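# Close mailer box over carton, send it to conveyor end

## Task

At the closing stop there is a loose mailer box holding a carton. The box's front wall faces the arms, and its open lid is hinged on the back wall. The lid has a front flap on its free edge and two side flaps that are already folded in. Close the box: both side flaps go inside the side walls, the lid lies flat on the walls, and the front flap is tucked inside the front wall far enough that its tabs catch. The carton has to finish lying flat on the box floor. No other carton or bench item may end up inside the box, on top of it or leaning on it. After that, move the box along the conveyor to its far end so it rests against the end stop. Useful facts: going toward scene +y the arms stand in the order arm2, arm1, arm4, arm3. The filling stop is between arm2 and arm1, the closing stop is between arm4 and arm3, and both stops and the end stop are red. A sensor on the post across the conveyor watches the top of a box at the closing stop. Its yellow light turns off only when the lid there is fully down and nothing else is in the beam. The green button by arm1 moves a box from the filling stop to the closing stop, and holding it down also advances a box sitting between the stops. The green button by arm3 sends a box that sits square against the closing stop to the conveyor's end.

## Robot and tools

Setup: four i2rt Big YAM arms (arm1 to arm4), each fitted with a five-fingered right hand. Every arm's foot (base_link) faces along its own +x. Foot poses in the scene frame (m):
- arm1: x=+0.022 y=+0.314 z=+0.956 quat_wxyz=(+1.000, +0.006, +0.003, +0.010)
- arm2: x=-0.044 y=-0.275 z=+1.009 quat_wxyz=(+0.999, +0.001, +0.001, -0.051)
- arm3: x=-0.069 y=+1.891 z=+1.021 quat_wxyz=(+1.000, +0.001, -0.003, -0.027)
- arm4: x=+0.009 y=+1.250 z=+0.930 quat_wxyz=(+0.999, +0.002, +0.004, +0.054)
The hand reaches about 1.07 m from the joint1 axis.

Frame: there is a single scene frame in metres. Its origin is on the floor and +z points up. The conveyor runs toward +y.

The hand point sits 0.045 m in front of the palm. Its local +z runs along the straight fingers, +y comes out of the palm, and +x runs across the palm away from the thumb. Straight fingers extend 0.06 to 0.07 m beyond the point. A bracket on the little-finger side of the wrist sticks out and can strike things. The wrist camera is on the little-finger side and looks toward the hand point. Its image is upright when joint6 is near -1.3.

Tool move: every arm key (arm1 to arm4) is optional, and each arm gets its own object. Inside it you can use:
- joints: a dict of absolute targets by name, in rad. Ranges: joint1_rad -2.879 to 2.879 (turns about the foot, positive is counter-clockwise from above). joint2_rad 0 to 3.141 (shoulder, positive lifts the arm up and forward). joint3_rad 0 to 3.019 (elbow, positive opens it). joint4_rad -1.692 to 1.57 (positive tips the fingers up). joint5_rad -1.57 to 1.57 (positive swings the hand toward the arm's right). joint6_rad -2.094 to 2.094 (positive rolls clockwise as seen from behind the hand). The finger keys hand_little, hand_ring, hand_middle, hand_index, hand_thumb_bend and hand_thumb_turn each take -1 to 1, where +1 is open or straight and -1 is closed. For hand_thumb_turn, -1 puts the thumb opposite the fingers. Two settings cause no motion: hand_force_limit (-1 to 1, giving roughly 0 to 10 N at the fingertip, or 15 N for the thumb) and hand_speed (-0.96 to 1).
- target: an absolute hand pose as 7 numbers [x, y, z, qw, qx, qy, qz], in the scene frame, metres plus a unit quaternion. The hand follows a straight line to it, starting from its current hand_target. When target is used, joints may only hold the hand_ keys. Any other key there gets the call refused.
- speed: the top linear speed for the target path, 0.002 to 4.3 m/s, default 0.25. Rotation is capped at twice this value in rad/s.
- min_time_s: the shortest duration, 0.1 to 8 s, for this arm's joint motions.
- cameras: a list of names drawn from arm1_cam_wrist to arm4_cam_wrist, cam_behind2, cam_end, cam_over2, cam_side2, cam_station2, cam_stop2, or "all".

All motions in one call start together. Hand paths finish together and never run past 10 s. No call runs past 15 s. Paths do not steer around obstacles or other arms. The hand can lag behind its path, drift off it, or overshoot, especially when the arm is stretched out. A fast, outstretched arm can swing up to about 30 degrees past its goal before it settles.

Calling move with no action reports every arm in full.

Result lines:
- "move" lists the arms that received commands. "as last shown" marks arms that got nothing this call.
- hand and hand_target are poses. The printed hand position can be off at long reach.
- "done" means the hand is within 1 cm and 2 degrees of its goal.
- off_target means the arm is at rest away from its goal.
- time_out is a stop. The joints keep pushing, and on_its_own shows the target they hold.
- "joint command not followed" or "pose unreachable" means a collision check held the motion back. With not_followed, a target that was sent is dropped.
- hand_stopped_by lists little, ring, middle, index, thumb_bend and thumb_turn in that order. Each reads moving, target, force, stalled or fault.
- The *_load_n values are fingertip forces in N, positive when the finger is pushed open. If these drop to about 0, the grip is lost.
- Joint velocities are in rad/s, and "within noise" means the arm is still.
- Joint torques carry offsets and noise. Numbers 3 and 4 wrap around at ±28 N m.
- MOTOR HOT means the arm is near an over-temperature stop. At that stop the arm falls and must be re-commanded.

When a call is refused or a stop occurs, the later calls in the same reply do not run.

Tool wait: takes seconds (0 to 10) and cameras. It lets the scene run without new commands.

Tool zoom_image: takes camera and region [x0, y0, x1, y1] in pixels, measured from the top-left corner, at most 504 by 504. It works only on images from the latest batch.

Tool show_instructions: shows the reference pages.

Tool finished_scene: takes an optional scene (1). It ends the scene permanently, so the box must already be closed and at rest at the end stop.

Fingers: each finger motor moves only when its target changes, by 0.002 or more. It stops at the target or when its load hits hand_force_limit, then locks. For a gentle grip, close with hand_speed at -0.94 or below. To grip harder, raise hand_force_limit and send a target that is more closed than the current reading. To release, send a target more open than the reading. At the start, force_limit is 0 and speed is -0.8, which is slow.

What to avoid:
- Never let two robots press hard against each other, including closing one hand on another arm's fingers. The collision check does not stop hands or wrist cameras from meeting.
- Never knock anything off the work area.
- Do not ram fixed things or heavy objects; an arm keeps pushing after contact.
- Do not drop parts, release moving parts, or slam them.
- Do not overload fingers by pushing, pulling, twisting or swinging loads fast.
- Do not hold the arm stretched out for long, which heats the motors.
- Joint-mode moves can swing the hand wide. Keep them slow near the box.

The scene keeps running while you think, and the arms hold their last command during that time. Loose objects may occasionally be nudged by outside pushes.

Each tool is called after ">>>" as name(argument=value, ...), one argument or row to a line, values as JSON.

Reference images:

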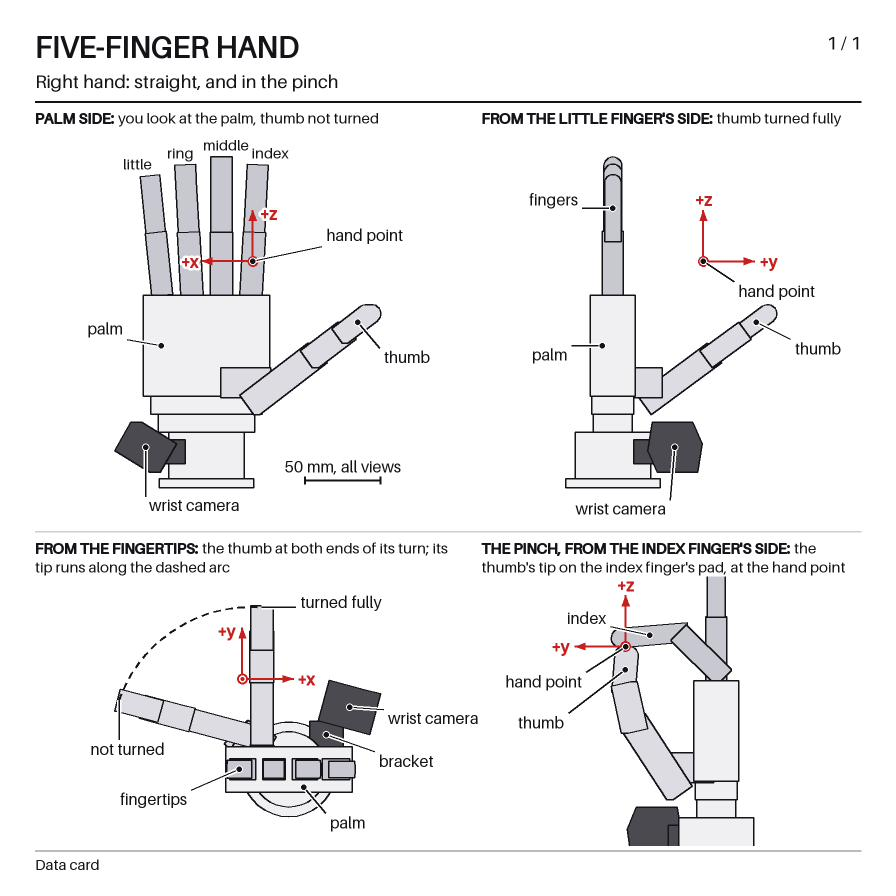

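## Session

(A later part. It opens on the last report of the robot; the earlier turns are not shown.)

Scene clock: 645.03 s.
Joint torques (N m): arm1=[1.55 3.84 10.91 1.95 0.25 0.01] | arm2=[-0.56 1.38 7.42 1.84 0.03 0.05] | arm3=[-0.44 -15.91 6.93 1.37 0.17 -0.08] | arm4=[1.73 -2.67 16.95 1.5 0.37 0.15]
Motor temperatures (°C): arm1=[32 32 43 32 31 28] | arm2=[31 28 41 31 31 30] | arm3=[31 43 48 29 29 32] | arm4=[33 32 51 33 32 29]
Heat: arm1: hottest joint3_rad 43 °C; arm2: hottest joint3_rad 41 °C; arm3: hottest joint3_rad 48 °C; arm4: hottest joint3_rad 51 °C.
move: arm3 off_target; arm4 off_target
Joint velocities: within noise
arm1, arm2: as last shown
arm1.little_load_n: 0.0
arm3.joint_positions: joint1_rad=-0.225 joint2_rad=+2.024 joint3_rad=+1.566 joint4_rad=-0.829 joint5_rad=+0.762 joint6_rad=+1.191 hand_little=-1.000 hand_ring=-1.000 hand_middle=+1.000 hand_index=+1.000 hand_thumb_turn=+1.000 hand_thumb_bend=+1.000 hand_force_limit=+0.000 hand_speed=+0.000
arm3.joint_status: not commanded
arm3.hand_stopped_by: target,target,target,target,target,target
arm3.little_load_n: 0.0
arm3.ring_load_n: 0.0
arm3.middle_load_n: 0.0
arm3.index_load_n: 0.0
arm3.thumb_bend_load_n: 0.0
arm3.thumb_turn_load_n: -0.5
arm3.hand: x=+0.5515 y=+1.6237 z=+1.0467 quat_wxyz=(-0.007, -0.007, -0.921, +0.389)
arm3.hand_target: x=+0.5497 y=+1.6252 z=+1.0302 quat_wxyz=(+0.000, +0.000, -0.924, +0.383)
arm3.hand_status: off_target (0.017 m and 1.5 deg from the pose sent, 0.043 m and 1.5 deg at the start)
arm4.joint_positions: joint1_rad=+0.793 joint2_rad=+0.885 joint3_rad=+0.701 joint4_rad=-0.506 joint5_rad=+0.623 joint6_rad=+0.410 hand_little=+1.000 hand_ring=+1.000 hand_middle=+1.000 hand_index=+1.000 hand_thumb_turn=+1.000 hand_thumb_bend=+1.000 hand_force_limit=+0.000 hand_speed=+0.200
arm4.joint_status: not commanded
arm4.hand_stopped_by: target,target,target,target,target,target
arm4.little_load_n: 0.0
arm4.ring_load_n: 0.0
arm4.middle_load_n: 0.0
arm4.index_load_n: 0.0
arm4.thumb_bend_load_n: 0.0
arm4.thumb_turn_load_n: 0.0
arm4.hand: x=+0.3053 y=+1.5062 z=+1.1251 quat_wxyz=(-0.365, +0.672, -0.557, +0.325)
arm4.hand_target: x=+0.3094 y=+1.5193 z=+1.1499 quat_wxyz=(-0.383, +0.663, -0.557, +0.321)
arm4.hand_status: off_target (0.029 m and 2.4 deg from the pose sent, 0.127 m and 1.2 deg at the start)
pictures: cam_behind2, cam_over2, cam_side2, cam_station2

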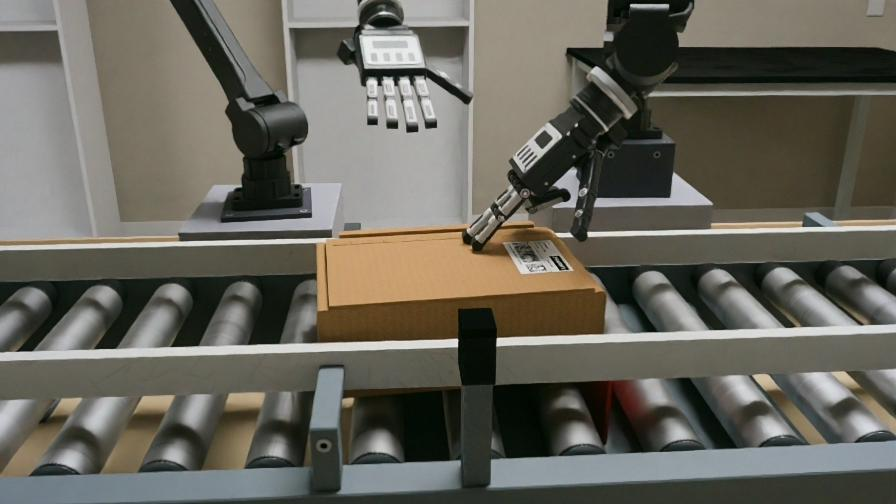

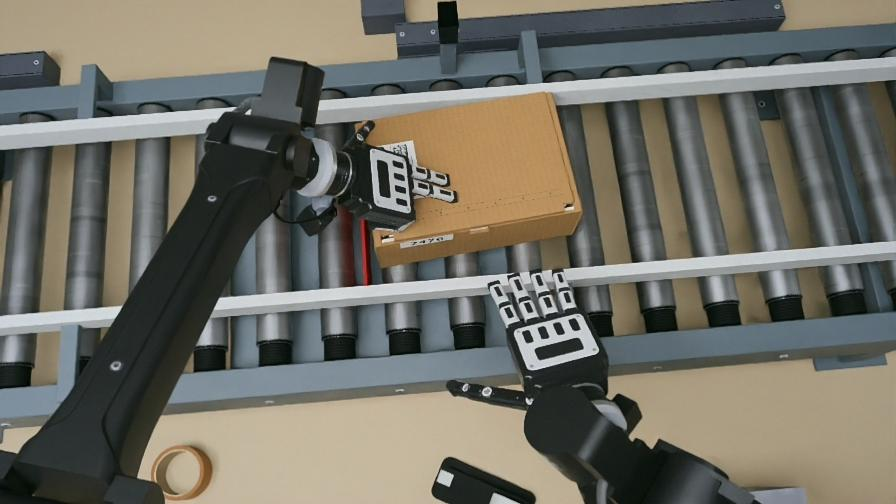

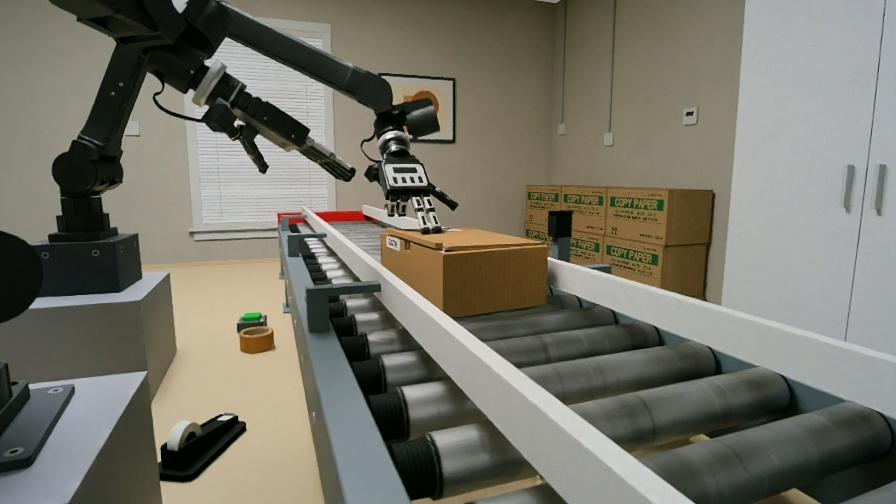

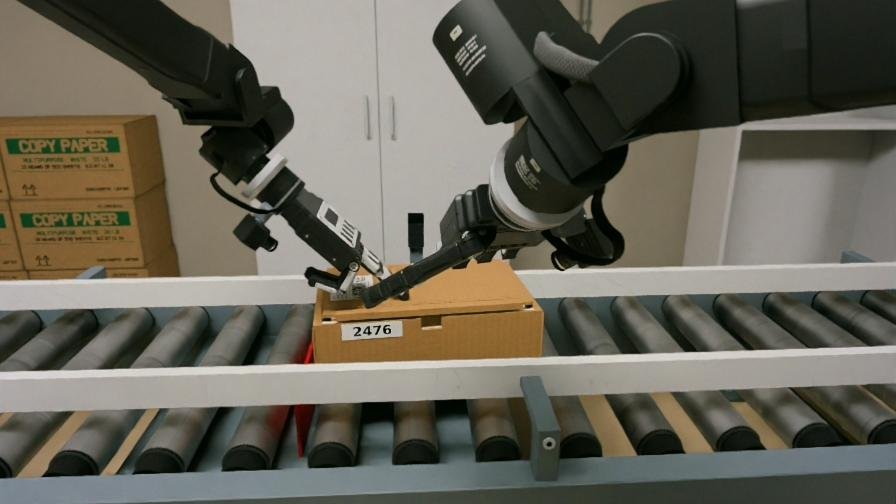

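>>> move(
  arm3={"target": [0.535, 1.625, 1.075, 0.0, 0.0, 0.9239, -0.3827], "speed": 0.08},
)

>>> move(
  arm3={"target": [0.525, 1.625, 1.02, 0.0, 0.0, 0.9239, -0.3827], "speed": 0.06},
  cameras=["cam_side2", "cam_station2", "cam_over2", "cam_behind2"],
)

>>> zoom_image(
  camera="cam_side2",
  region=[350, 130, 560, 330],
)

>>> zoom_image(
  camera="cam_station2",
  region=[290, 220, 570, 400],
)

Scene clock: 654.13 s.
Joint torques (N m): arm1=[1.55 3.9 10.91 1.98 0.25 0.01] | arm2=[-0.79 0.67 7.28 2 0.01 0.1] | arm3=[-0.91 -19.55 7.54 0.53 0.53 -0.13] | arm4=[1.73 -2.67 16.96 1.48 0.37 0.17]
Motor temperatures (°C): arm1=[32 32 43 32 31 28] | arm2=[31 28 41 31 31 30] | arm3=[31 43 46 29 29 32] | arm4=[33 32 54 33 32 29]
Heat: arm1: hottest joint3_rad 43 °C; arm2: hottest joint3_rad 41 °C; arm3: hottest joint3_rad 46 °C; arm4: hottest joint3_rad 54 °C.
move: arm3 off_target
Joint velocities: within noise
arm1, arm2, arm4: as last shown
arm3.joint_positions: joint1_rad=-0.225 joint2_rad=+1.993 joint3_rad=+1.548 joint4_rad=-0.879 joint5_rad=+0.751 joint6_rad=+1.187 hand_little=-1.000 hand_ring=-1.000 hand_middle=+1.000 hand_index=+1.000 hand_thumb_turn=+1.000 hand_thumb_bend=+1.000 hand_force_limit=+0.000 hand_speed=+0.000
arm3.joint_status: not commanded
arm3.hand_stopped_by: target,target,target,target,target,target
arm3.little_load_n: 0.0
arm3.ring_load_n: 0.0
arm3.middle_load_n: 0.0
arm3.index_load_n: 0.0
arm3.thumb_bend_load_n: 0.0
arm3.thumb_turn_load_n: 0.0
arm3.hand: x=+0.5360 y=+1.6301 z=+1.0547 quat_wxyz=(+0.007, +0.002, -0.925, +0.380)
arm3.hand_target: x=+0.5350 y=+1.6251 z=+1.0746 quat_wxyz=(+0.000, +0.000, -0.924, +0.383)
arm3.hand_status: off_target (0.021 m and 0.9 deg from the pose sent, 0.033 m and 1.5 deg at the start)
arm4.thumb_turn_load_n: -0.5
arm4.hand_target: x=+0.3094 y=+1.5193 z=+1.1498 quat_wxyz=(-0.383, +0.664, -0.556, +0.321)
pictures: none

Scene clock: 655.57 s.
Joint torques (N m): arm1=[1.49 3.84 10.91 1.96 0.25 0.01] | arm2=[0.15 0.79 7.31 1.77 -0.01 0.09] | arm3=[-1.2 -15.21 6.04 1.74 -0.16 -0.15] | arm4=[1.79 -2.67 16.95 1.48 0.37 0.17]
Motor temperatures (°C): arm1=[32 32 43 32 31 28] | arm2=[31 28 41 31 31 30] | arm3=[31 43 46 29 29 32] | arm4=[33 32 55 33 32 29]
Heat: arm1: hottest joint3_rad 43 °C; arm2: hottest joint3_rad 41 °C; arm3: hottest joint3_rad 46 °C; arm4: hottest joint3_rad 55 °C.
move: arm3 off_target
Joint velocities: within noise
arm1, arm2, arm4: as last shown
arm3.joint_positions: joint1_rad=-0.227 joint2_rad=+1.981 joint3_rad=+1.473 joint4_rad=-0.769 joint5_rad=+0.767 joint6_rad=+1.183 hand_little=-1.000 hand_ring=-1.000 hand_middle=+1.000 hand_index=+1.000 hand_thumb_turn=+1.000 hand_thumb_bend=+1.000 hand_force_limit=+0.000 hand_speed=+0.000
arm3.joint_status: not commanded
arm3.hand_stopped_by: target,target,target,target,target,target
arm3.little_load_n: 0.0
arm3.ring_load_n: 0.0
arm3.middle_load_n: 0.0
arm3.index_load_n: 0.0
arm3.thumb_bend_load_n: 0.0
arm3.thumb_turn_load_n: 0.0
arm3.hand: x=+0.5311 y=+1.6273 z=+1.0405 quat_wxyz=(-0.009, -0.007, -0.919, +0.393)
arm3.hand_target: x=+0.5246 y=+1.6252 z=+1.0206 quat_wxyz=(+0.000, +0.000, -0.924, +0.383)
arm3.hand_status: off_target (0.021 m and 1.9 deg from the pose sent, 0.037 m and 0.9 deg at the start)
arm4.thumb_turn_load_n: 0.0
pictures: cam_behind2, cam_over2, cam_side2, cam_station2

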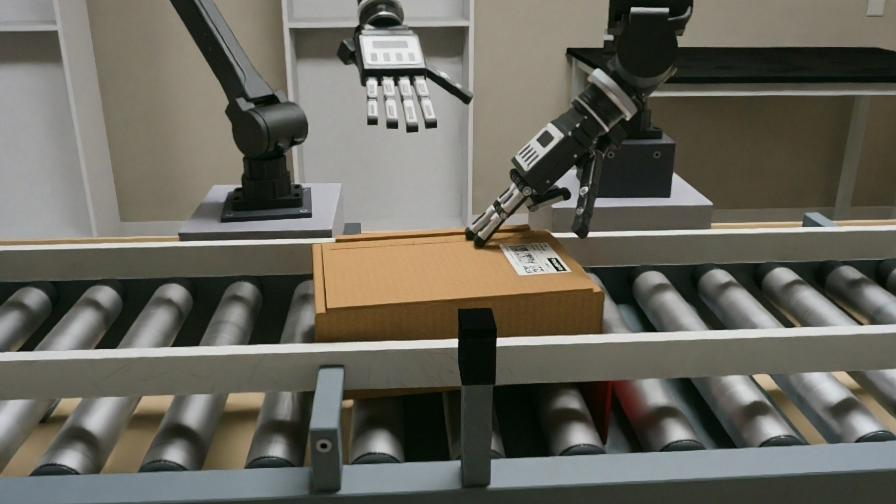

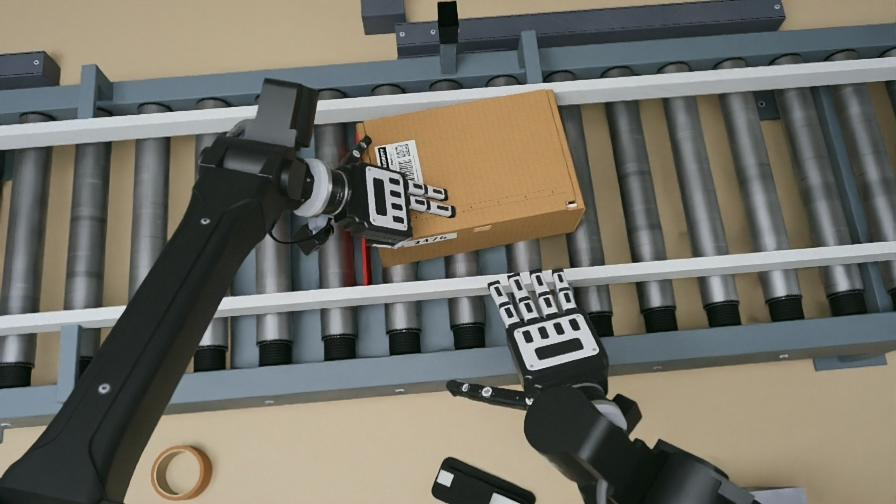

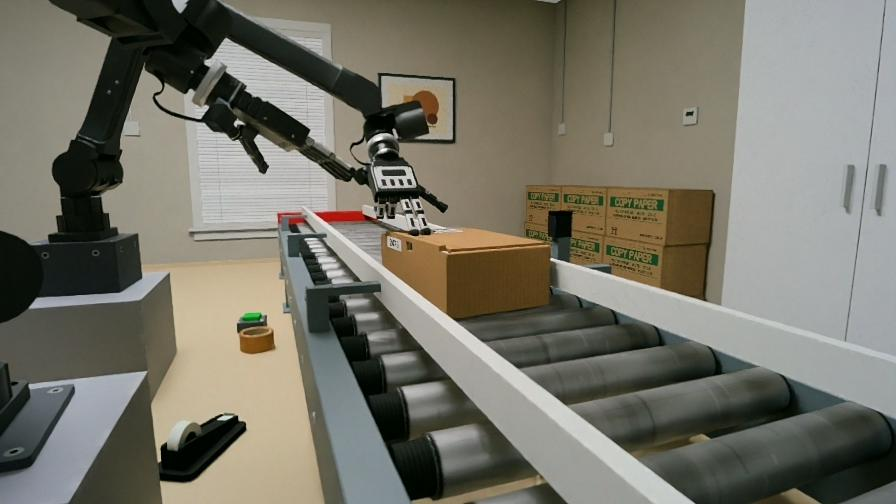

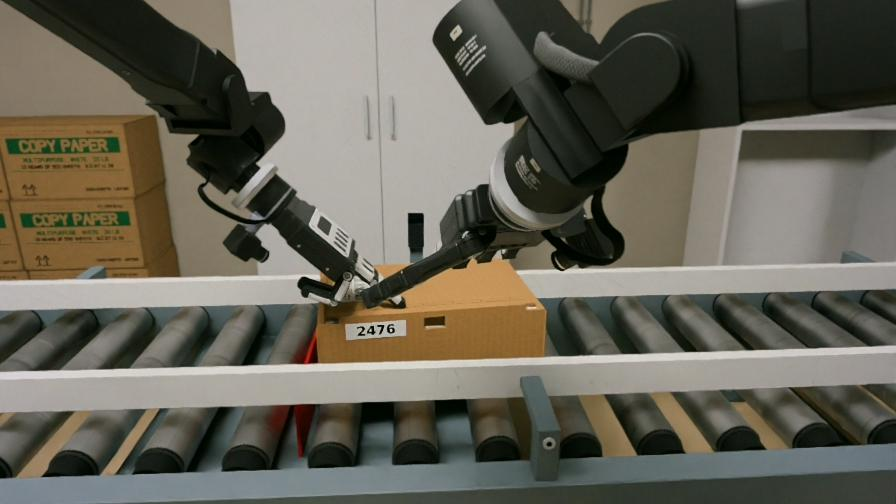

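Scaled by 2.400 from the camera's image (finer frame: 1280x720).

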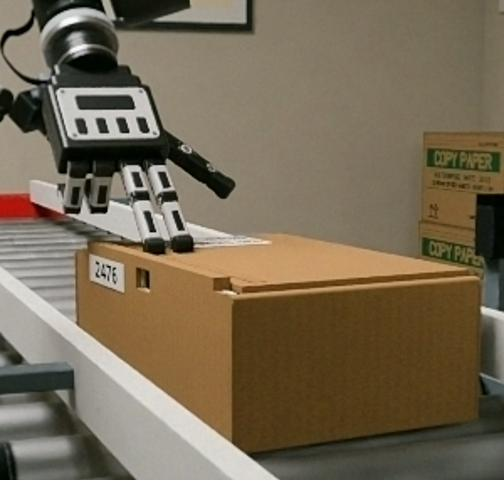

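Scaled by 1.800 from the camera's image (finer frame: 1280x720).

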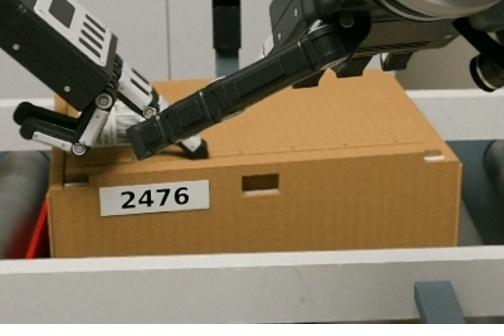

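>>> move(
  arm3={"target": [0.50, 1.66, 1.14, 0.0, 0.0, 0.9239, -0.3827], "speed": 0.15},
  arm4={"target": [0.26, 1.45, 1.22, 0.3831, -0.6635, 0.5567, -0.3214], "speed": 0.15},
  cameras=["cam_side2", "cam_station2", "cam_over2", "cam_behind2"],
)

>>> zoom_image(
  camera="cam_side2",
  region=[350, 130, 560, 330],
)

>>> zoom_image(
  camera="cam_station2",
  region=[290, 220, 570, 400],
)

>>> zoom_image(
  camera="cam_over2",
  region=[340, 80, 620, 300],
)

Scene clock: 661.93 s.
Joint torques (N m): arm1=[1.49 3.9 10.91 1.98 0.25 0.01] | arm2=[-0.09 2.02 7.41 1.87 0.01 0.01] | arm3=[-0.5 -16.03 10.14 0.44 0.65 0.16] | arm4=[0.5 0.79 17.14 1.52 0.16 0.07]
Motor temperatures (°C): arm1=[32 32 43 32 31 28] | arm2=[31 28 41 31 31 30] | arm3=[31 43 46 29 29 32] | arm4=[33 32 56 33 32 29]
Heat: arm1: hottest joint3_rad 43 °C; arm2: hottest joint3_rad 41 °C; arm3: hottest joint3_rad 46 °C; arm4: hottest joint3_rad 56 °C.
move: arm3 off_target; arm4 off_target
Joint velocities: within noise
arm1, arm2: as last shown
arm1.middle_load_n: 0.5
arm3.joint_positions: joint1_rad=-0.196 joint2_rad=+1.814 joint3_rad=+1.459 joint4_rad=-1.021 joint5_rad=+0.757 joint6_rad=+1.214 hand_little=-1.000 hand_ring=-1.000 hand_middle=+1.000 hand_index=+1.000 hand_thumb_turn=+1.000 hand_thumb_bend=+1.000 hand_force_limit=+0.000 hand_speed=+0.000
arm3.joint_status: not commanded
arm3.hand_stopped_by: target,target,target,target,target,target
arm3.little_load_n: 0.0
arm3.ring_load_n: 0.0
arm3.middle_load_n: 0.0
arm3.index_load_n: 0.0
arm3.thumb_bend_load_n: 0.0
arm3.thumb_turn_load_n: 0.0
arm3.hand: x=+0.4864 y=+1.6612 z=+1.1175 quat_wxyz=(+0.021, +0.012, -0.926, +0.377)
arm3.hand_target: x=+0.4993 y=+1.6602 z=+1.1402 quat_wxyz=(+0.000, +0.000, -0.924, +0.383)
arm3.hand_status: off_target (0.026 m and 2.8 deg from the pose sent, 0.109 m and 1.8 deg at the start)
arm4.joint_positions: joint1_rad=+0.793 joint2_rad=+0.621 joint3_rad=+0.775 joint4_rad=-0.842 joint5_rad=+0.619 joint6_rad=+0.410 hand_little=+1.000 hand_ring=+1.000 hand_middle=+1.000 hand_index=+1.000 hand_thumb_turn=+1.000 hand_thumb_bend=+1.000 hand_force_limit=+0.000 hand_speed=+0.200
arm4.joint_status: not commanded
arm4.hand_stopped_by: target,target,target,target,target,target
arm4.little_load_n: 0.0
arm4.ring_load_n: 0.0
arm4.middle_load_n: 0.0
arm4.index_load_n: 0.0
arm4.thumb_bend_load_n: 0.0
arm4.thumb_turn_load_n: 0.0
arm4.hand: x=+0.2564 y=+1.4452 z=+1.1936 quat_wxyz=(-0.366, +0.672, -0.556, +0.323)
arm4.hand_target: x=+0.2596 y=+1.4494 z=+1.2195 quat_wxyz=(-0.383, +0.663, -0.556, +0.321)
arm4.hand_status: off_target (0.027 m and 2.2 deg from the pose sent, 0.119 m and 2.3 deg at the start)
pictures: cam_behind2, cam_over2, cam_side2, cam_station2

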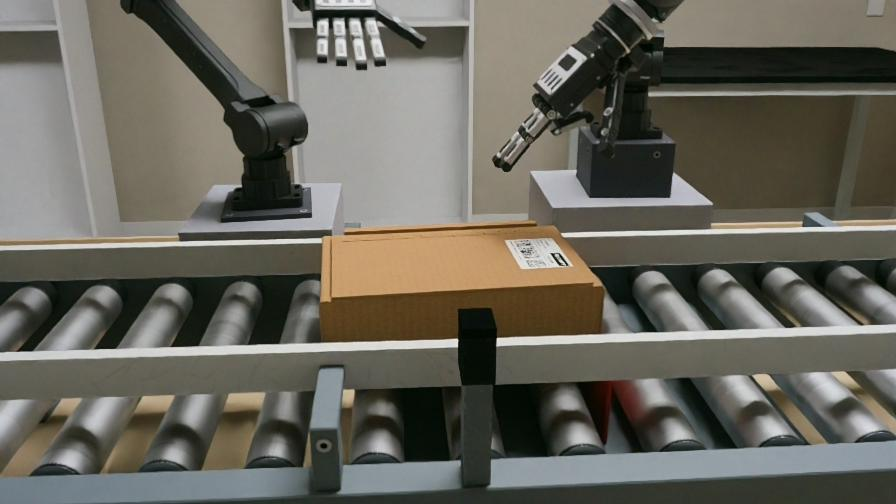

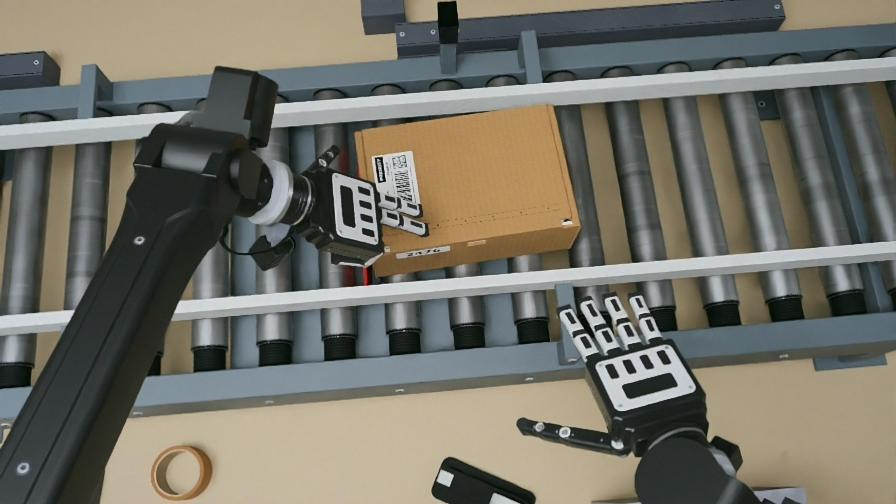

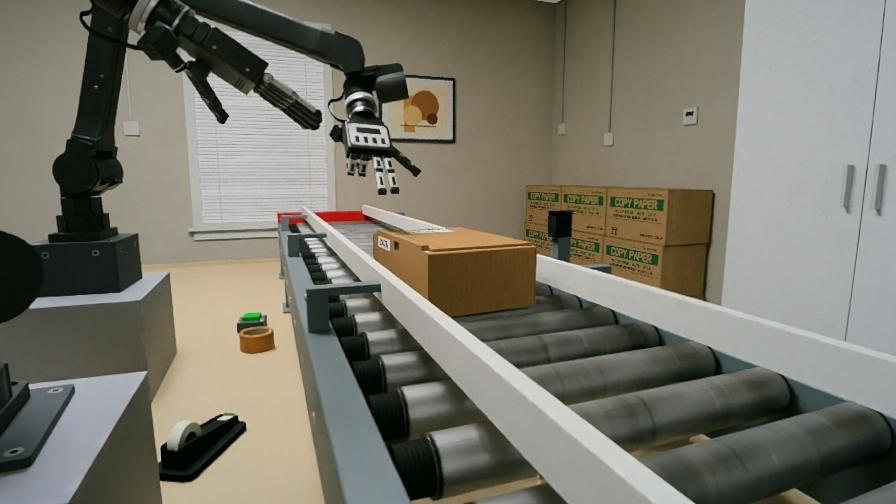

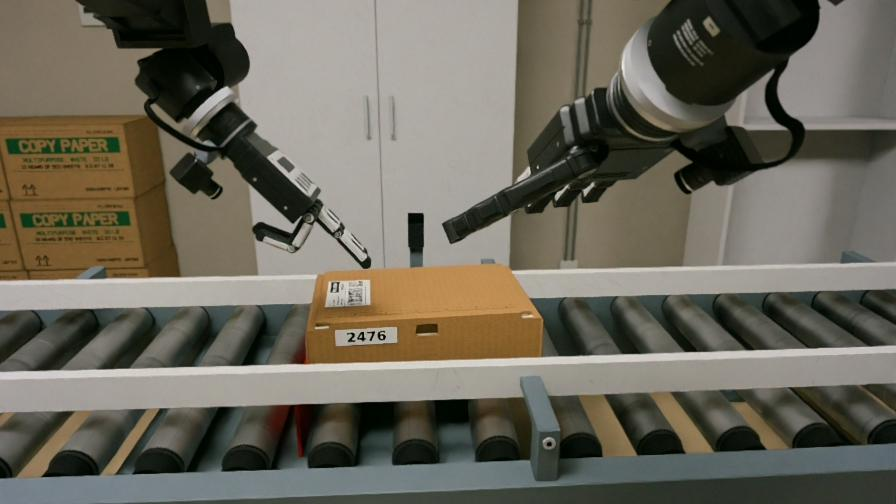

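Scaled by 2.400 from the camera's image (finer frame: 1280x720).

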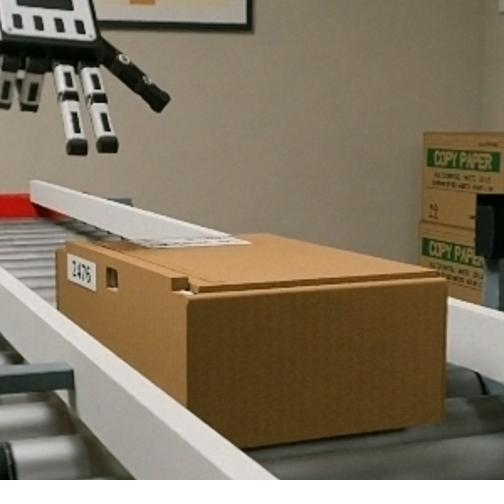

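Scaled by 1.800 from the camera's image (finer frame: 1280x720).

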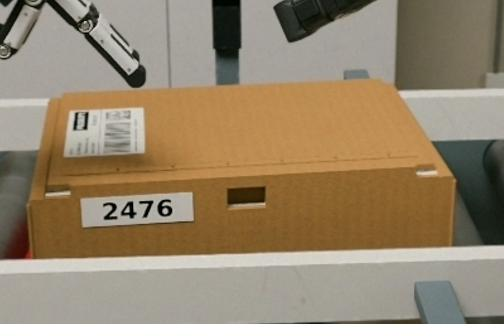

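Scaled by 1.800 from the camera's image (finer frame: 1280x720).

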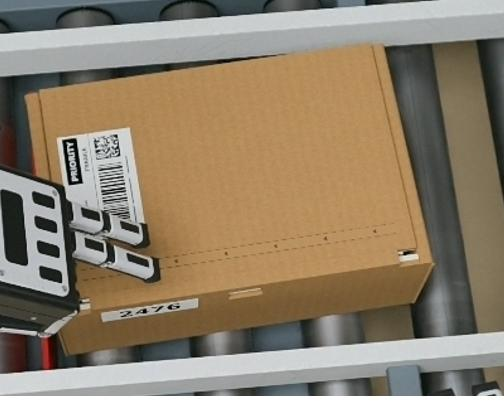

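>>> move(
  arm3={"target": [0.515, 1.70, 1.075, 0.0, 0.0, 0.9239, -0.3827], "speed": 0.1},
  arm4={"joints": {"joint1_rad": 0.0, "joint2_rad": 0.9, "joint3_rad": 1.25, "joint4_rad": -1.3, "joint5_rad": 0.0, "joint6_rad": 1.5}, "min_time_s": 2.5},
)

>>> move(
  arm3={"target": [0.510, 1.70, 1.015, 0.0, 0.0, 0.9239, -0.3827], "speed": 0.06},
  arm4={"target": [0.52, 1.30, 1.25, 0.2588, 0, 0.9659, 0], "speed": 0.15},
  cameras=["cam_side2", "cam_station2", "cam_over2", "cam_behind2", "arm4_cam_wrist"],
)

>>> zoom_image(
  camera="cam_station2",
  region=[290, 220, 570, 400],
)

Scene clock: 691.90 s.
Joint torques (N m): arm1=[1.49 3.84 10.91 1.98 0.25 0.01] | arm2=[-0.21 1.9 7.5 1.69 0.04 0.06] | arm3=[-0.15 -15.56 7.6 1.32 0.7 0.17] | arm4=[-0.38 -1.9 16.64 1.21 -0.22 0.16]
Motor temperatures (°C): arm1=[32 32 43 32 31 28] | arm2=[31 28 41 31 31 30] | arm3=[31 43 47 29 30 32] | arm4=[33 31 58 33 32 29]
Heat: arm1: hottest joint3_rad 43 °C; arm2: hottest joint3_rad 41 °C; arm3: hottest joint3_rad 47 °C; arm4: hottest joint3_rad 58 °C.
move: arm3 done; arm4 done
Joint velocities: within noise
arm1, arm2: as last shown
arm1.middle_load_n: 0.0
arm1.thumb_turn_load_n: 0.5
arm3.joint_positions: joint1_rad=-0.119 joint2_rad=+1.890 joint3_rad=+1.441 joint4_rad=-0.978 joint5_rad=+0.772 joint6_rad=+1.317 hand_little=-1.000 hand_ring=-1.000 hand_middle=+1.000 hand_index=+1.000 hand_thumb_turn=+1.000 hand_thumb_bend=+1.000 hand_force_limit=+0.000 hand_speed=+0.000
arm3.joint_status: not commanded
arm3.hand_stopped_by: target,target,target,target,target,target
arm3.little_load_n: 0.0
arm3.ring_load_n: 0.0
arm3.middle_load_n: 0.0
arm3.index_load_n: 0.0
arm3.thumb_bend_load_n: 0.0
arm3.thumb_turn_load_n: -0.5
arm3.hand: x=+0.5072 y=+1.6999 z=+1.0717 quat_wxyz=(+0.012, +0.009, -0.925, +0.380)
arm3.hand_target: x=+0.5149 y=+1.7001 z=+1.0751 quat_wxyz=(+0.000, +0.000, -0.924, +0.383)
arm3.hand_status: done (0.008 m and 1.8 deg from the pose sent, 0.064 m and 2.8 deg at the start)
arm4.joint_positions: joint1_rad=+0.011 joint2_rad=+0.892 joint3_rad=+1.196 joint4_rad=-1.290 joint5_rad=+0.004 joint6_rad=+1.490 hand_little=+1.000 hand_ring=+1.000 hand_middle=+1.000 hand_index=+1.000 hand_thumb_turn=+1.000 hand_thumb_bend=+1.000 hand_force_limit=+0.000 hand_speed=+0.200
arm4.joint_status: all done
arm4.hand_stopped_by: target,target,target,target,target,target
arm4.little_load_n: 0.0
arm4.ring_load_n: 0.0
arm4.middle_load_n: 0.0
arm4.index_load_n: 0.0
arm4.thumb_bend_load_n: 0.0
arm4.thumb_turn_load_n: 0.0
arm4.hand: x=+0.3728 y=+1.3533 z=+1.3007 quat_wxyz=(-0.285, +0.094, -0.954, -0.005)
arm4.hand_target: x=+0.3788 y=+1.3503 z=+1.3257 quat_wxyz=(-0.302, +0.084, -0.949, -0.007)
arm4.hand_status: not commanded
pictures: none

Scene clock: 693.67 s.
Joint torques (N m): arm1=[1.49 3.84 10.91 1.98 0.25 0.01] | arm2=[-1.32 1.44 7.12 1.84 0.04 0.05] | arm3=[-0.32 -12.63 6.19 1.74 -0.01 0.15] | arm4=[-0.44 -8.64 17.1 1.89 -0.06 0.17]
Motor temperatures (°C): arm1=[32 32 43 32 31 28] | arm2=[31 28 41 31 31 30] | arm3=[31 43 46 29 30 32] | arm4=[33 31 58 33 32 29]
Heat: arm1: hottest joint3_rad 43 °C; arm2: hottest joint3_rad 41 °C; arm3: hottest joint3_rad 46 °C; arm4: hottest joint3_rad 58 °C.
move: arm3 off_target; arm4 off_target
Joint velocities: within noise
arm1.joint_positions: joint1_rad=-0.025 joint2_rad=+0.634 joint3_rad=+1.383 joint4_rad=-1.230 joint5_rad=-0.017 joint6_rad=-1.093 hand_little=+1.000 hand_ring=+1.000 hand_middle=+1.000 hand_index=+1.000 hand_thumb_turn=+1.000 hand_thumb_bend=+1.000 hand_force_limit=+0.000 hand_speed=-0.800
arm1.joint_status: not commanded
arm1.hand_stopped_by: target,target,target,target,target,target
arm1.little_load_n: 0.0
arm1.ring_load_n: 0.0
arm1.middle_load_n: 0.0
arm1.index_load_n: 0.0
arm1.thumb_bend_load_n: 0.0
arm1.thumb_turn_load_n: 0.0
arm1.hand: x=+0.2744 y=+0.2702 z=+1.4500 quat_wxyz=(-0.133, +0.832, -0.204, +0.498)
arm1.hand_target: x=+0.2737 y=+0.2701 z=+1.4626 quat_wxyz=(-0.136, +0.825, -0.202, +0.510)
arm1.hand_status: not commanded
arm2.joint_positions: joint1_rad=-0.037 joint2_rad=+0.598 joint3_rad=+1.420 joint4_rad=-1.348 joint5_rad=-0.058 joint6_rad=-1.135 hand_little=+1.000 hand_ring=+1.000 hand_middle=+1.000 hand_index=+1.000 hand_thumb_turn=+1.000 hand_thumb_bend=+1.000 hand_force_limit=+0.000 hand_speed=-0.800
arm2.joint_status: not commanded
arm2.hand_stopped_by: target,target,target,target,target,target
arm2.little_load_n: 0.0
arm2.ring_load_n: 0.0
arm2.middle_load_n: 0.0
arm2.index_load_n: 0.0
arm2.thumb_bend_load_n: 0.0
arm2.thumb_turn_load_n: 0.0
arm2.hand: x=+0.1645 y=-0.3360 z=+1.5061 quat_wxyz=(-0.099, +0.835, -0.233, +0.488)
arm2.hand_target: x=+0.1635 y=-0.3359 z=+1.5152 quat_wxyz=(-0.100, +0.830, -0.231, +0.498)
arm2.hand_status: not commanded
arm3.joint_positions: joint1_rad=-0.118 joint2_rad=+1.915 joint3_rad=+1.376 joint4_rad=-0.843 joint5_rad=+0.791 joint6_rad=+1.317 hand_little=-1.000 hand_ring=-1.000 hand_middle=+1.000 hand_index=+1.000 hand_thumb_turn=+1.000 hand_thumb_bend=+1.000 hand_force_limit=+0.000 hand_speed=+0.000
arm3.joint_status: not commanded
arm3.hand_stopped_by: target,target,target,target,target,target
arm3.little_load_n: 0.0
arm3.ring_load_n: 0.0
arm3.middle_load_n: 0.5
arm3.index_load_n: 0.0
arm3.thumb_bend_load_n: 0.0
arm3.thumb_turn_load_n: -0.5
arm3.hand: x=+0.5101 y=+1.6968 z=+1.0413 quat_wxyz=(-0.006, +0.000, -0.920, +0.392)
arm3.hand_target: x=+0.5090 y=+1.7003 z=+1.0158 quat_wxyz=(+0.000, +0.000, -0.924, +0.383)
arm3.hand_status: off_target (0.027 m and 1.4 deg from the pose sent, 0.057 m and 1.8 deg at the start)
arm4.joint_positions: joint1_rad=-0.118 joint2_rad=+1.240 joint3_rad=+1.260 joint4_rad=-1.125 joint5_rad=-0.010 joint6_rad=+1.540 hand_little=+1.000 hand_ring=+1.000 hand_middle=+1.000 hand_index=+1.000 hand_thumb_turn=+1.000 hand_thumb_bend=+1.000 hand_force_limit=+0.000 hand_speed=+0.200
arm4.joint_status: not commanded
arm4.hand_stopped_by: target,target,target,target,target,target
arm4.little_load_n: 0.0
arm4.ring_load_n: 0.0
arm4.middle_load_n: 0.0
arm4.index_load_n: 0.0
arm4.thumb_bend_load_n: 0.0
arm4.thumb_turn_load_n: 0.0
arm4.hand: x=+0.5025 y=+1.3065 z=+1.2191 quat_wxyz=(-0.227, +0.011, -0.974, -0.002)
arm4.hand_target: x=+0.5181 y=+1.3000 z=+1.2501 quat_wxyz=(-0.259, +0.000, -0.966, +0.000)
arm4.hand_status: off_target (0.036 m and 3.9 deg from the pose sent, 0.164 m and 11.3 deg at the start)
pictures: arm4_cam_wrist, cam_behind2, cam_over2, cam_side2, cam_station2

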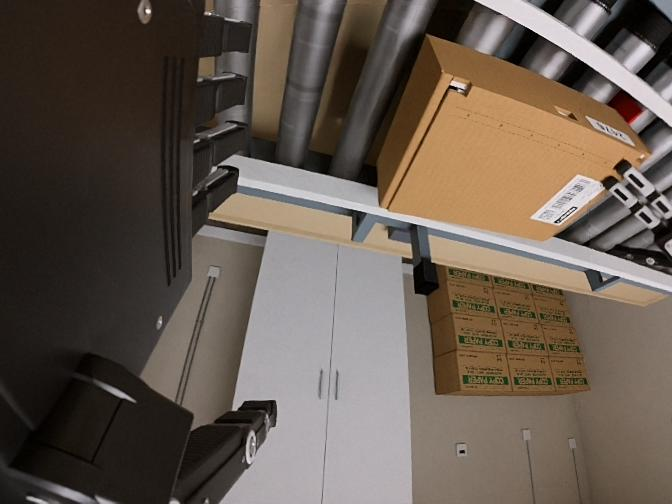

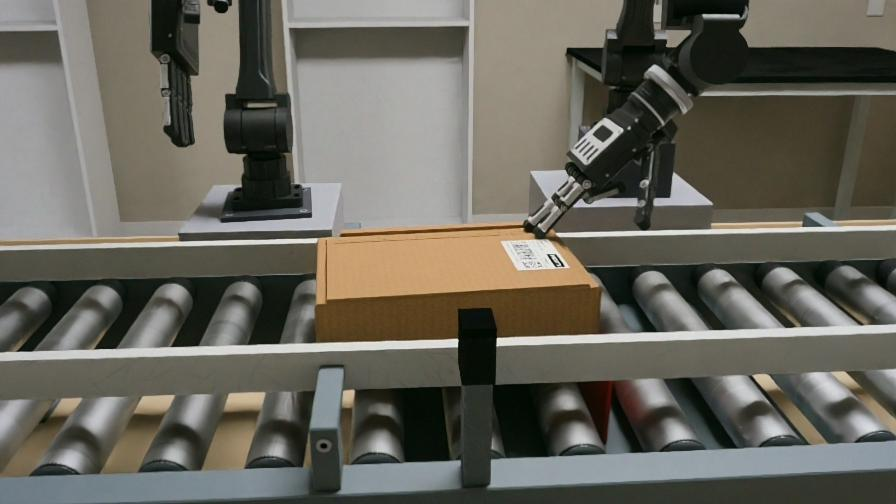

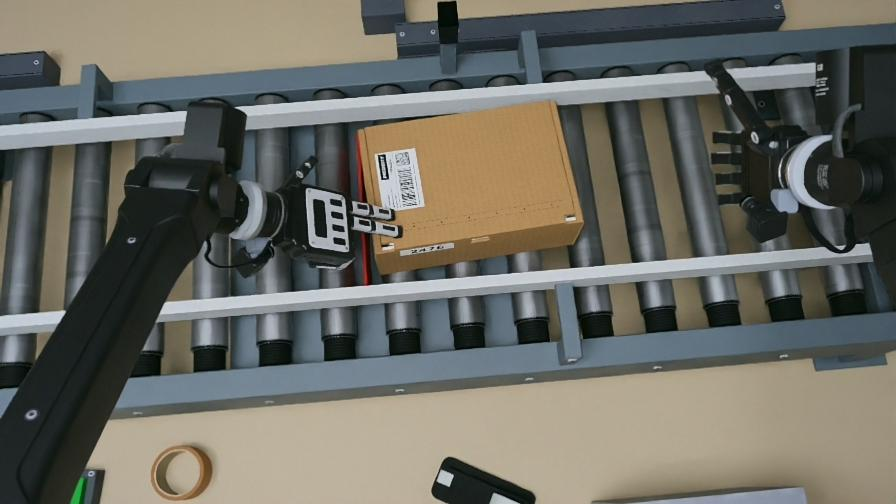

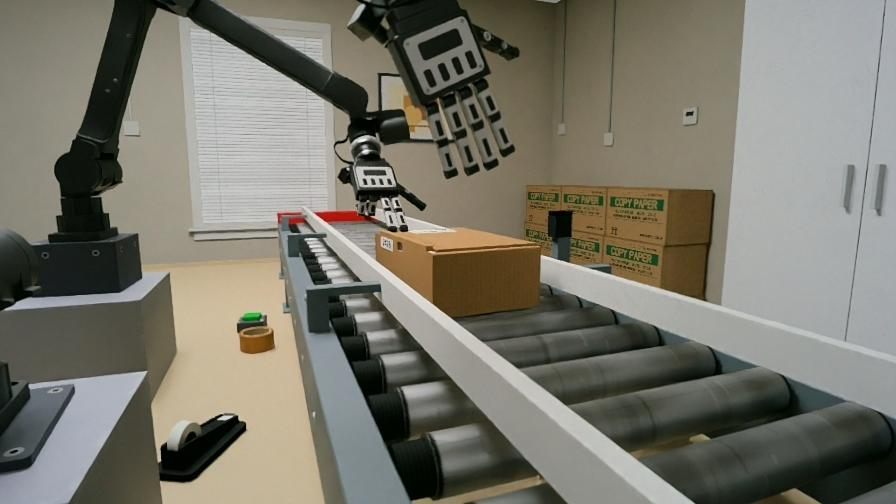

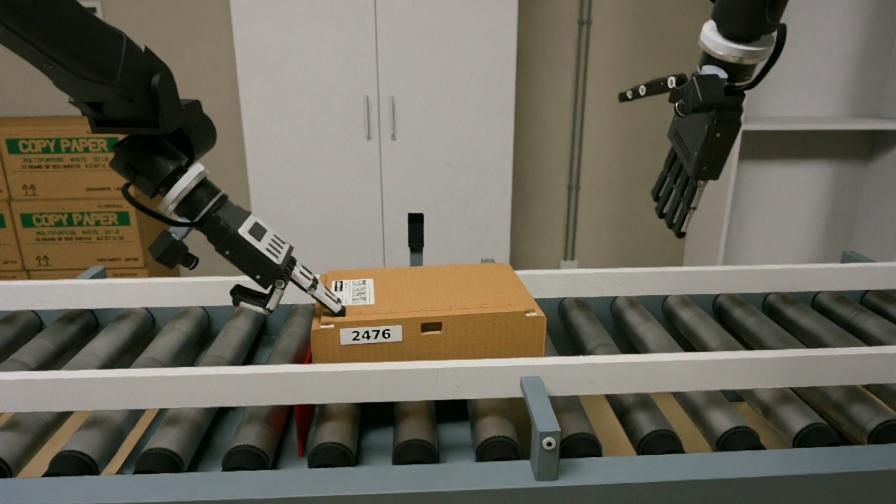

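Scaled by 1.800 from the camera's image (finer frame: 1280x720).

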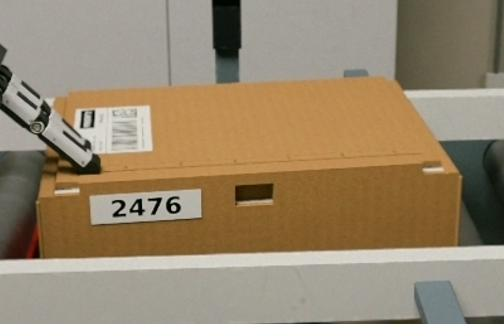

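>>> move(
  arm3={"target": [0.50, 1.72, 1.12, 0.0, 0.0, 0.9239, -0.3827], "speed": 0.15},
  arm4={"target": [0.575, 1.31, 1.13, 0.2588, 0, 0.9659, 0], "speed": 0.15},
  cameras=["cam_side2", "cam_station2", "cam_over2", "cam_behind2"],
)

Scene clock: 698.23 s.
Joint torques (N m): arm1=[1.55 3.9 10.91 1.98 0.25 0.01] | arm2=[-0.21 1.49 7.34 2.06 0.01 0.02] | arm3=[0.03 -15.91 10.02 0.24 0.69 0.16] | arm4=[1.79 -11.28 10.39 2.11 0.04 0.19]
Motor temperatures (°C): arm1=[32 32 43 32 31 28] | arm2=[31 28 41 31 31 30] | arm3=[31 43 46 29 30 32] | arm4=[33 32 59 33 32 29]
Heat: arm1: hottest joint3_rad 43 °C; arm2: hottest joint3_rad 41 °C; arm3: hottest joint3_rad 46 °C; arm4: hottest joint3_rad 59 °C.
move: arm3 off_target; arm4 off_target
Joint velocities: within noise
arm1, arm2: as last shown
arm3.joint_positions: joint1_rad=-0.091 joint2_rad=+1.822 joint3_rad=+1.413 joint4_rad=-1.073 joint5_rad=+0.777 joint6_rad=+1.360 hand_little=-1.000 hand_ring=-1.000 hand_middle=+1.000 hand_index=+1.000 hand_thumb_turn=+1.000 hand_thumb_bend=+1.000 hand_force_limit=+0.000 hand_speed=+0.000
arm3.joint_status: not commanded
arm3.hand_stopped_by: target,target,target,target,target,target
arm3.little_load_n: 0.0
arm3.ring_load_n: 0.0
arm3.middle_load_n: 0.0
arm3.index_load_n: 0.0
arm3.thumb_bend_load_n: 0.0
arm3.thumb_turn_load_n: 0.0
arm3.hand: x=+0.4839 y=+1.7187 z=+1.0963 quat_wxyz=(+0.024, +0.012, -0.925, +0.378)
arm3.hand_target: x=+0.4992 y=+1.7202 z=+1.1201 quat_wxyz=(+0.000, +0.000, -0.924, +0.382)
arm3.hand_status: off_target (0.029 m and 3.1 deg from the pose sent, 0.083 m and 1.4 deg at the start)
arm4.joint_positions: joint1_rad=-0.118 joint2_rad=+1.416 joint3_rad=+1.183 joint4_rad=-0.801 joint5_rad=+0.000 joint6_rad=+1.562 hand_little=+1.000 hand_ring=+1.000 hand_middle=+1.000 hand_index=+1.000 hand_thumb_turn=+1.000 hand_thumb_bend=+1.000 hand_force_limit=+0.000 hand_speed=+0.200
arm4.joint_status: not commanded
arm4.hand_stopped_by: target,target,target,target,target,target
arm4.little_load_n: 0.0
arm4.ring_load_n: 0.0
arm4.middle_load_n: 0.0
arm4.index_load_n: 0.0
arm4.thumb_bend_load_n: 0.0
arm4.thumb_turn_load_n: 0.0
arm4.hand: x=+0.5761 y=+1.3032 z=+1.1382 quat_wxyz=(-0.262, -0.001, -0.965, +0.001)
arm4.hand_target: x=+0.5748 y=+1.3100 z=+1.1301 quat_wxyz=(-0.259, +0.000, -0.966, +0.000)
arm4.hand_status: off_target (0.011 m and 0.4 deg from the pose sent, 0.115 m and 3.9 deg at the start)
pictures: cam_behind2, cam_over2, cam_side2, cam_station2

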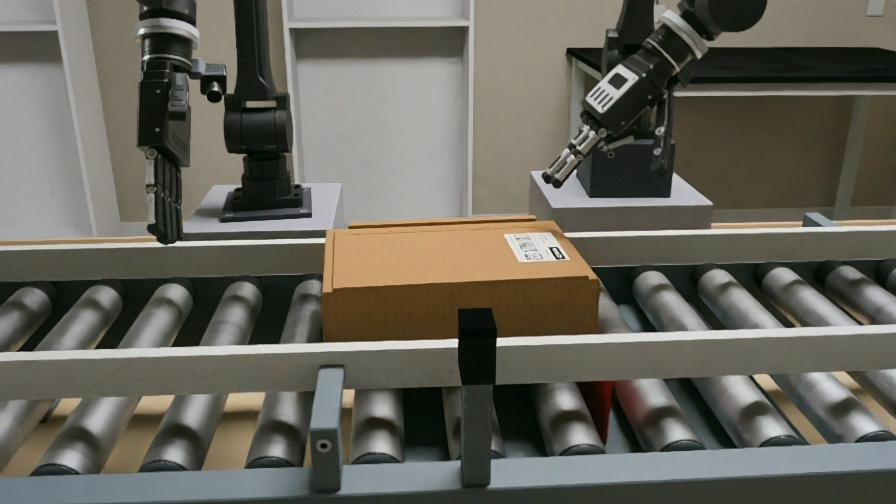

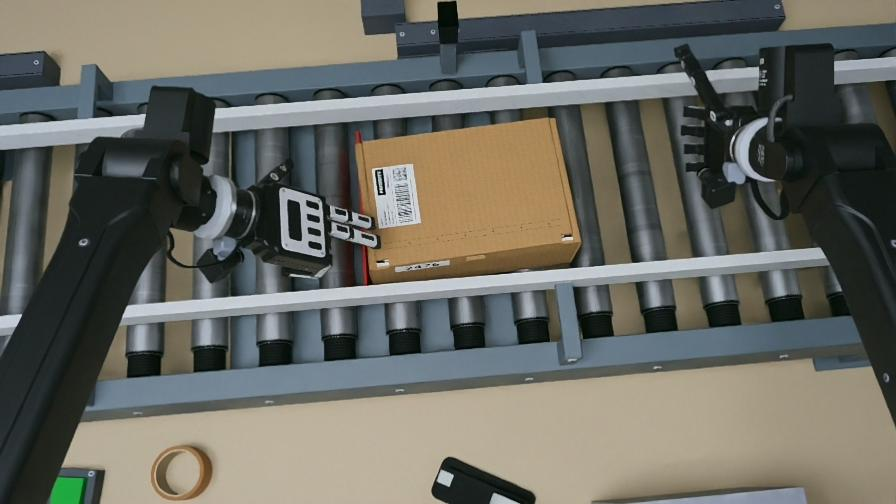

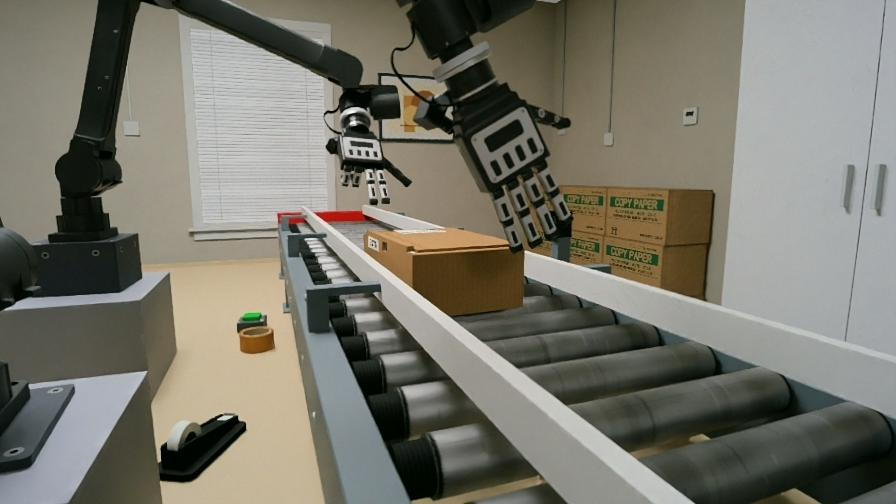

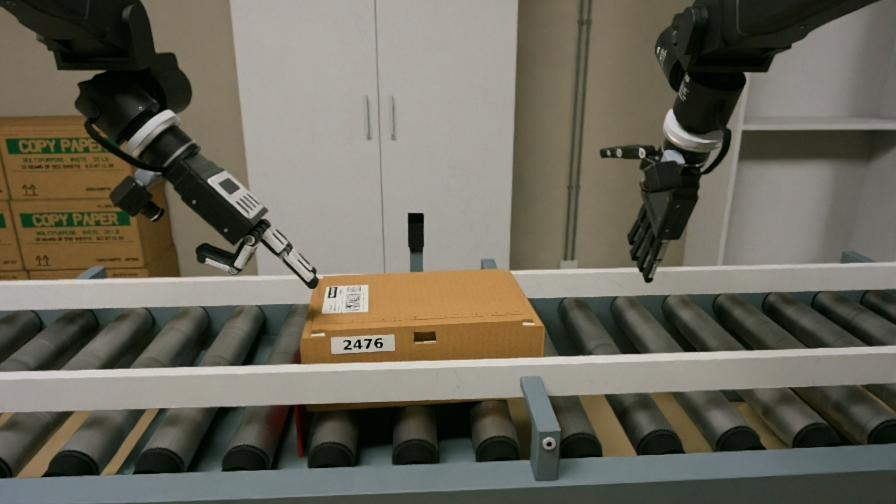

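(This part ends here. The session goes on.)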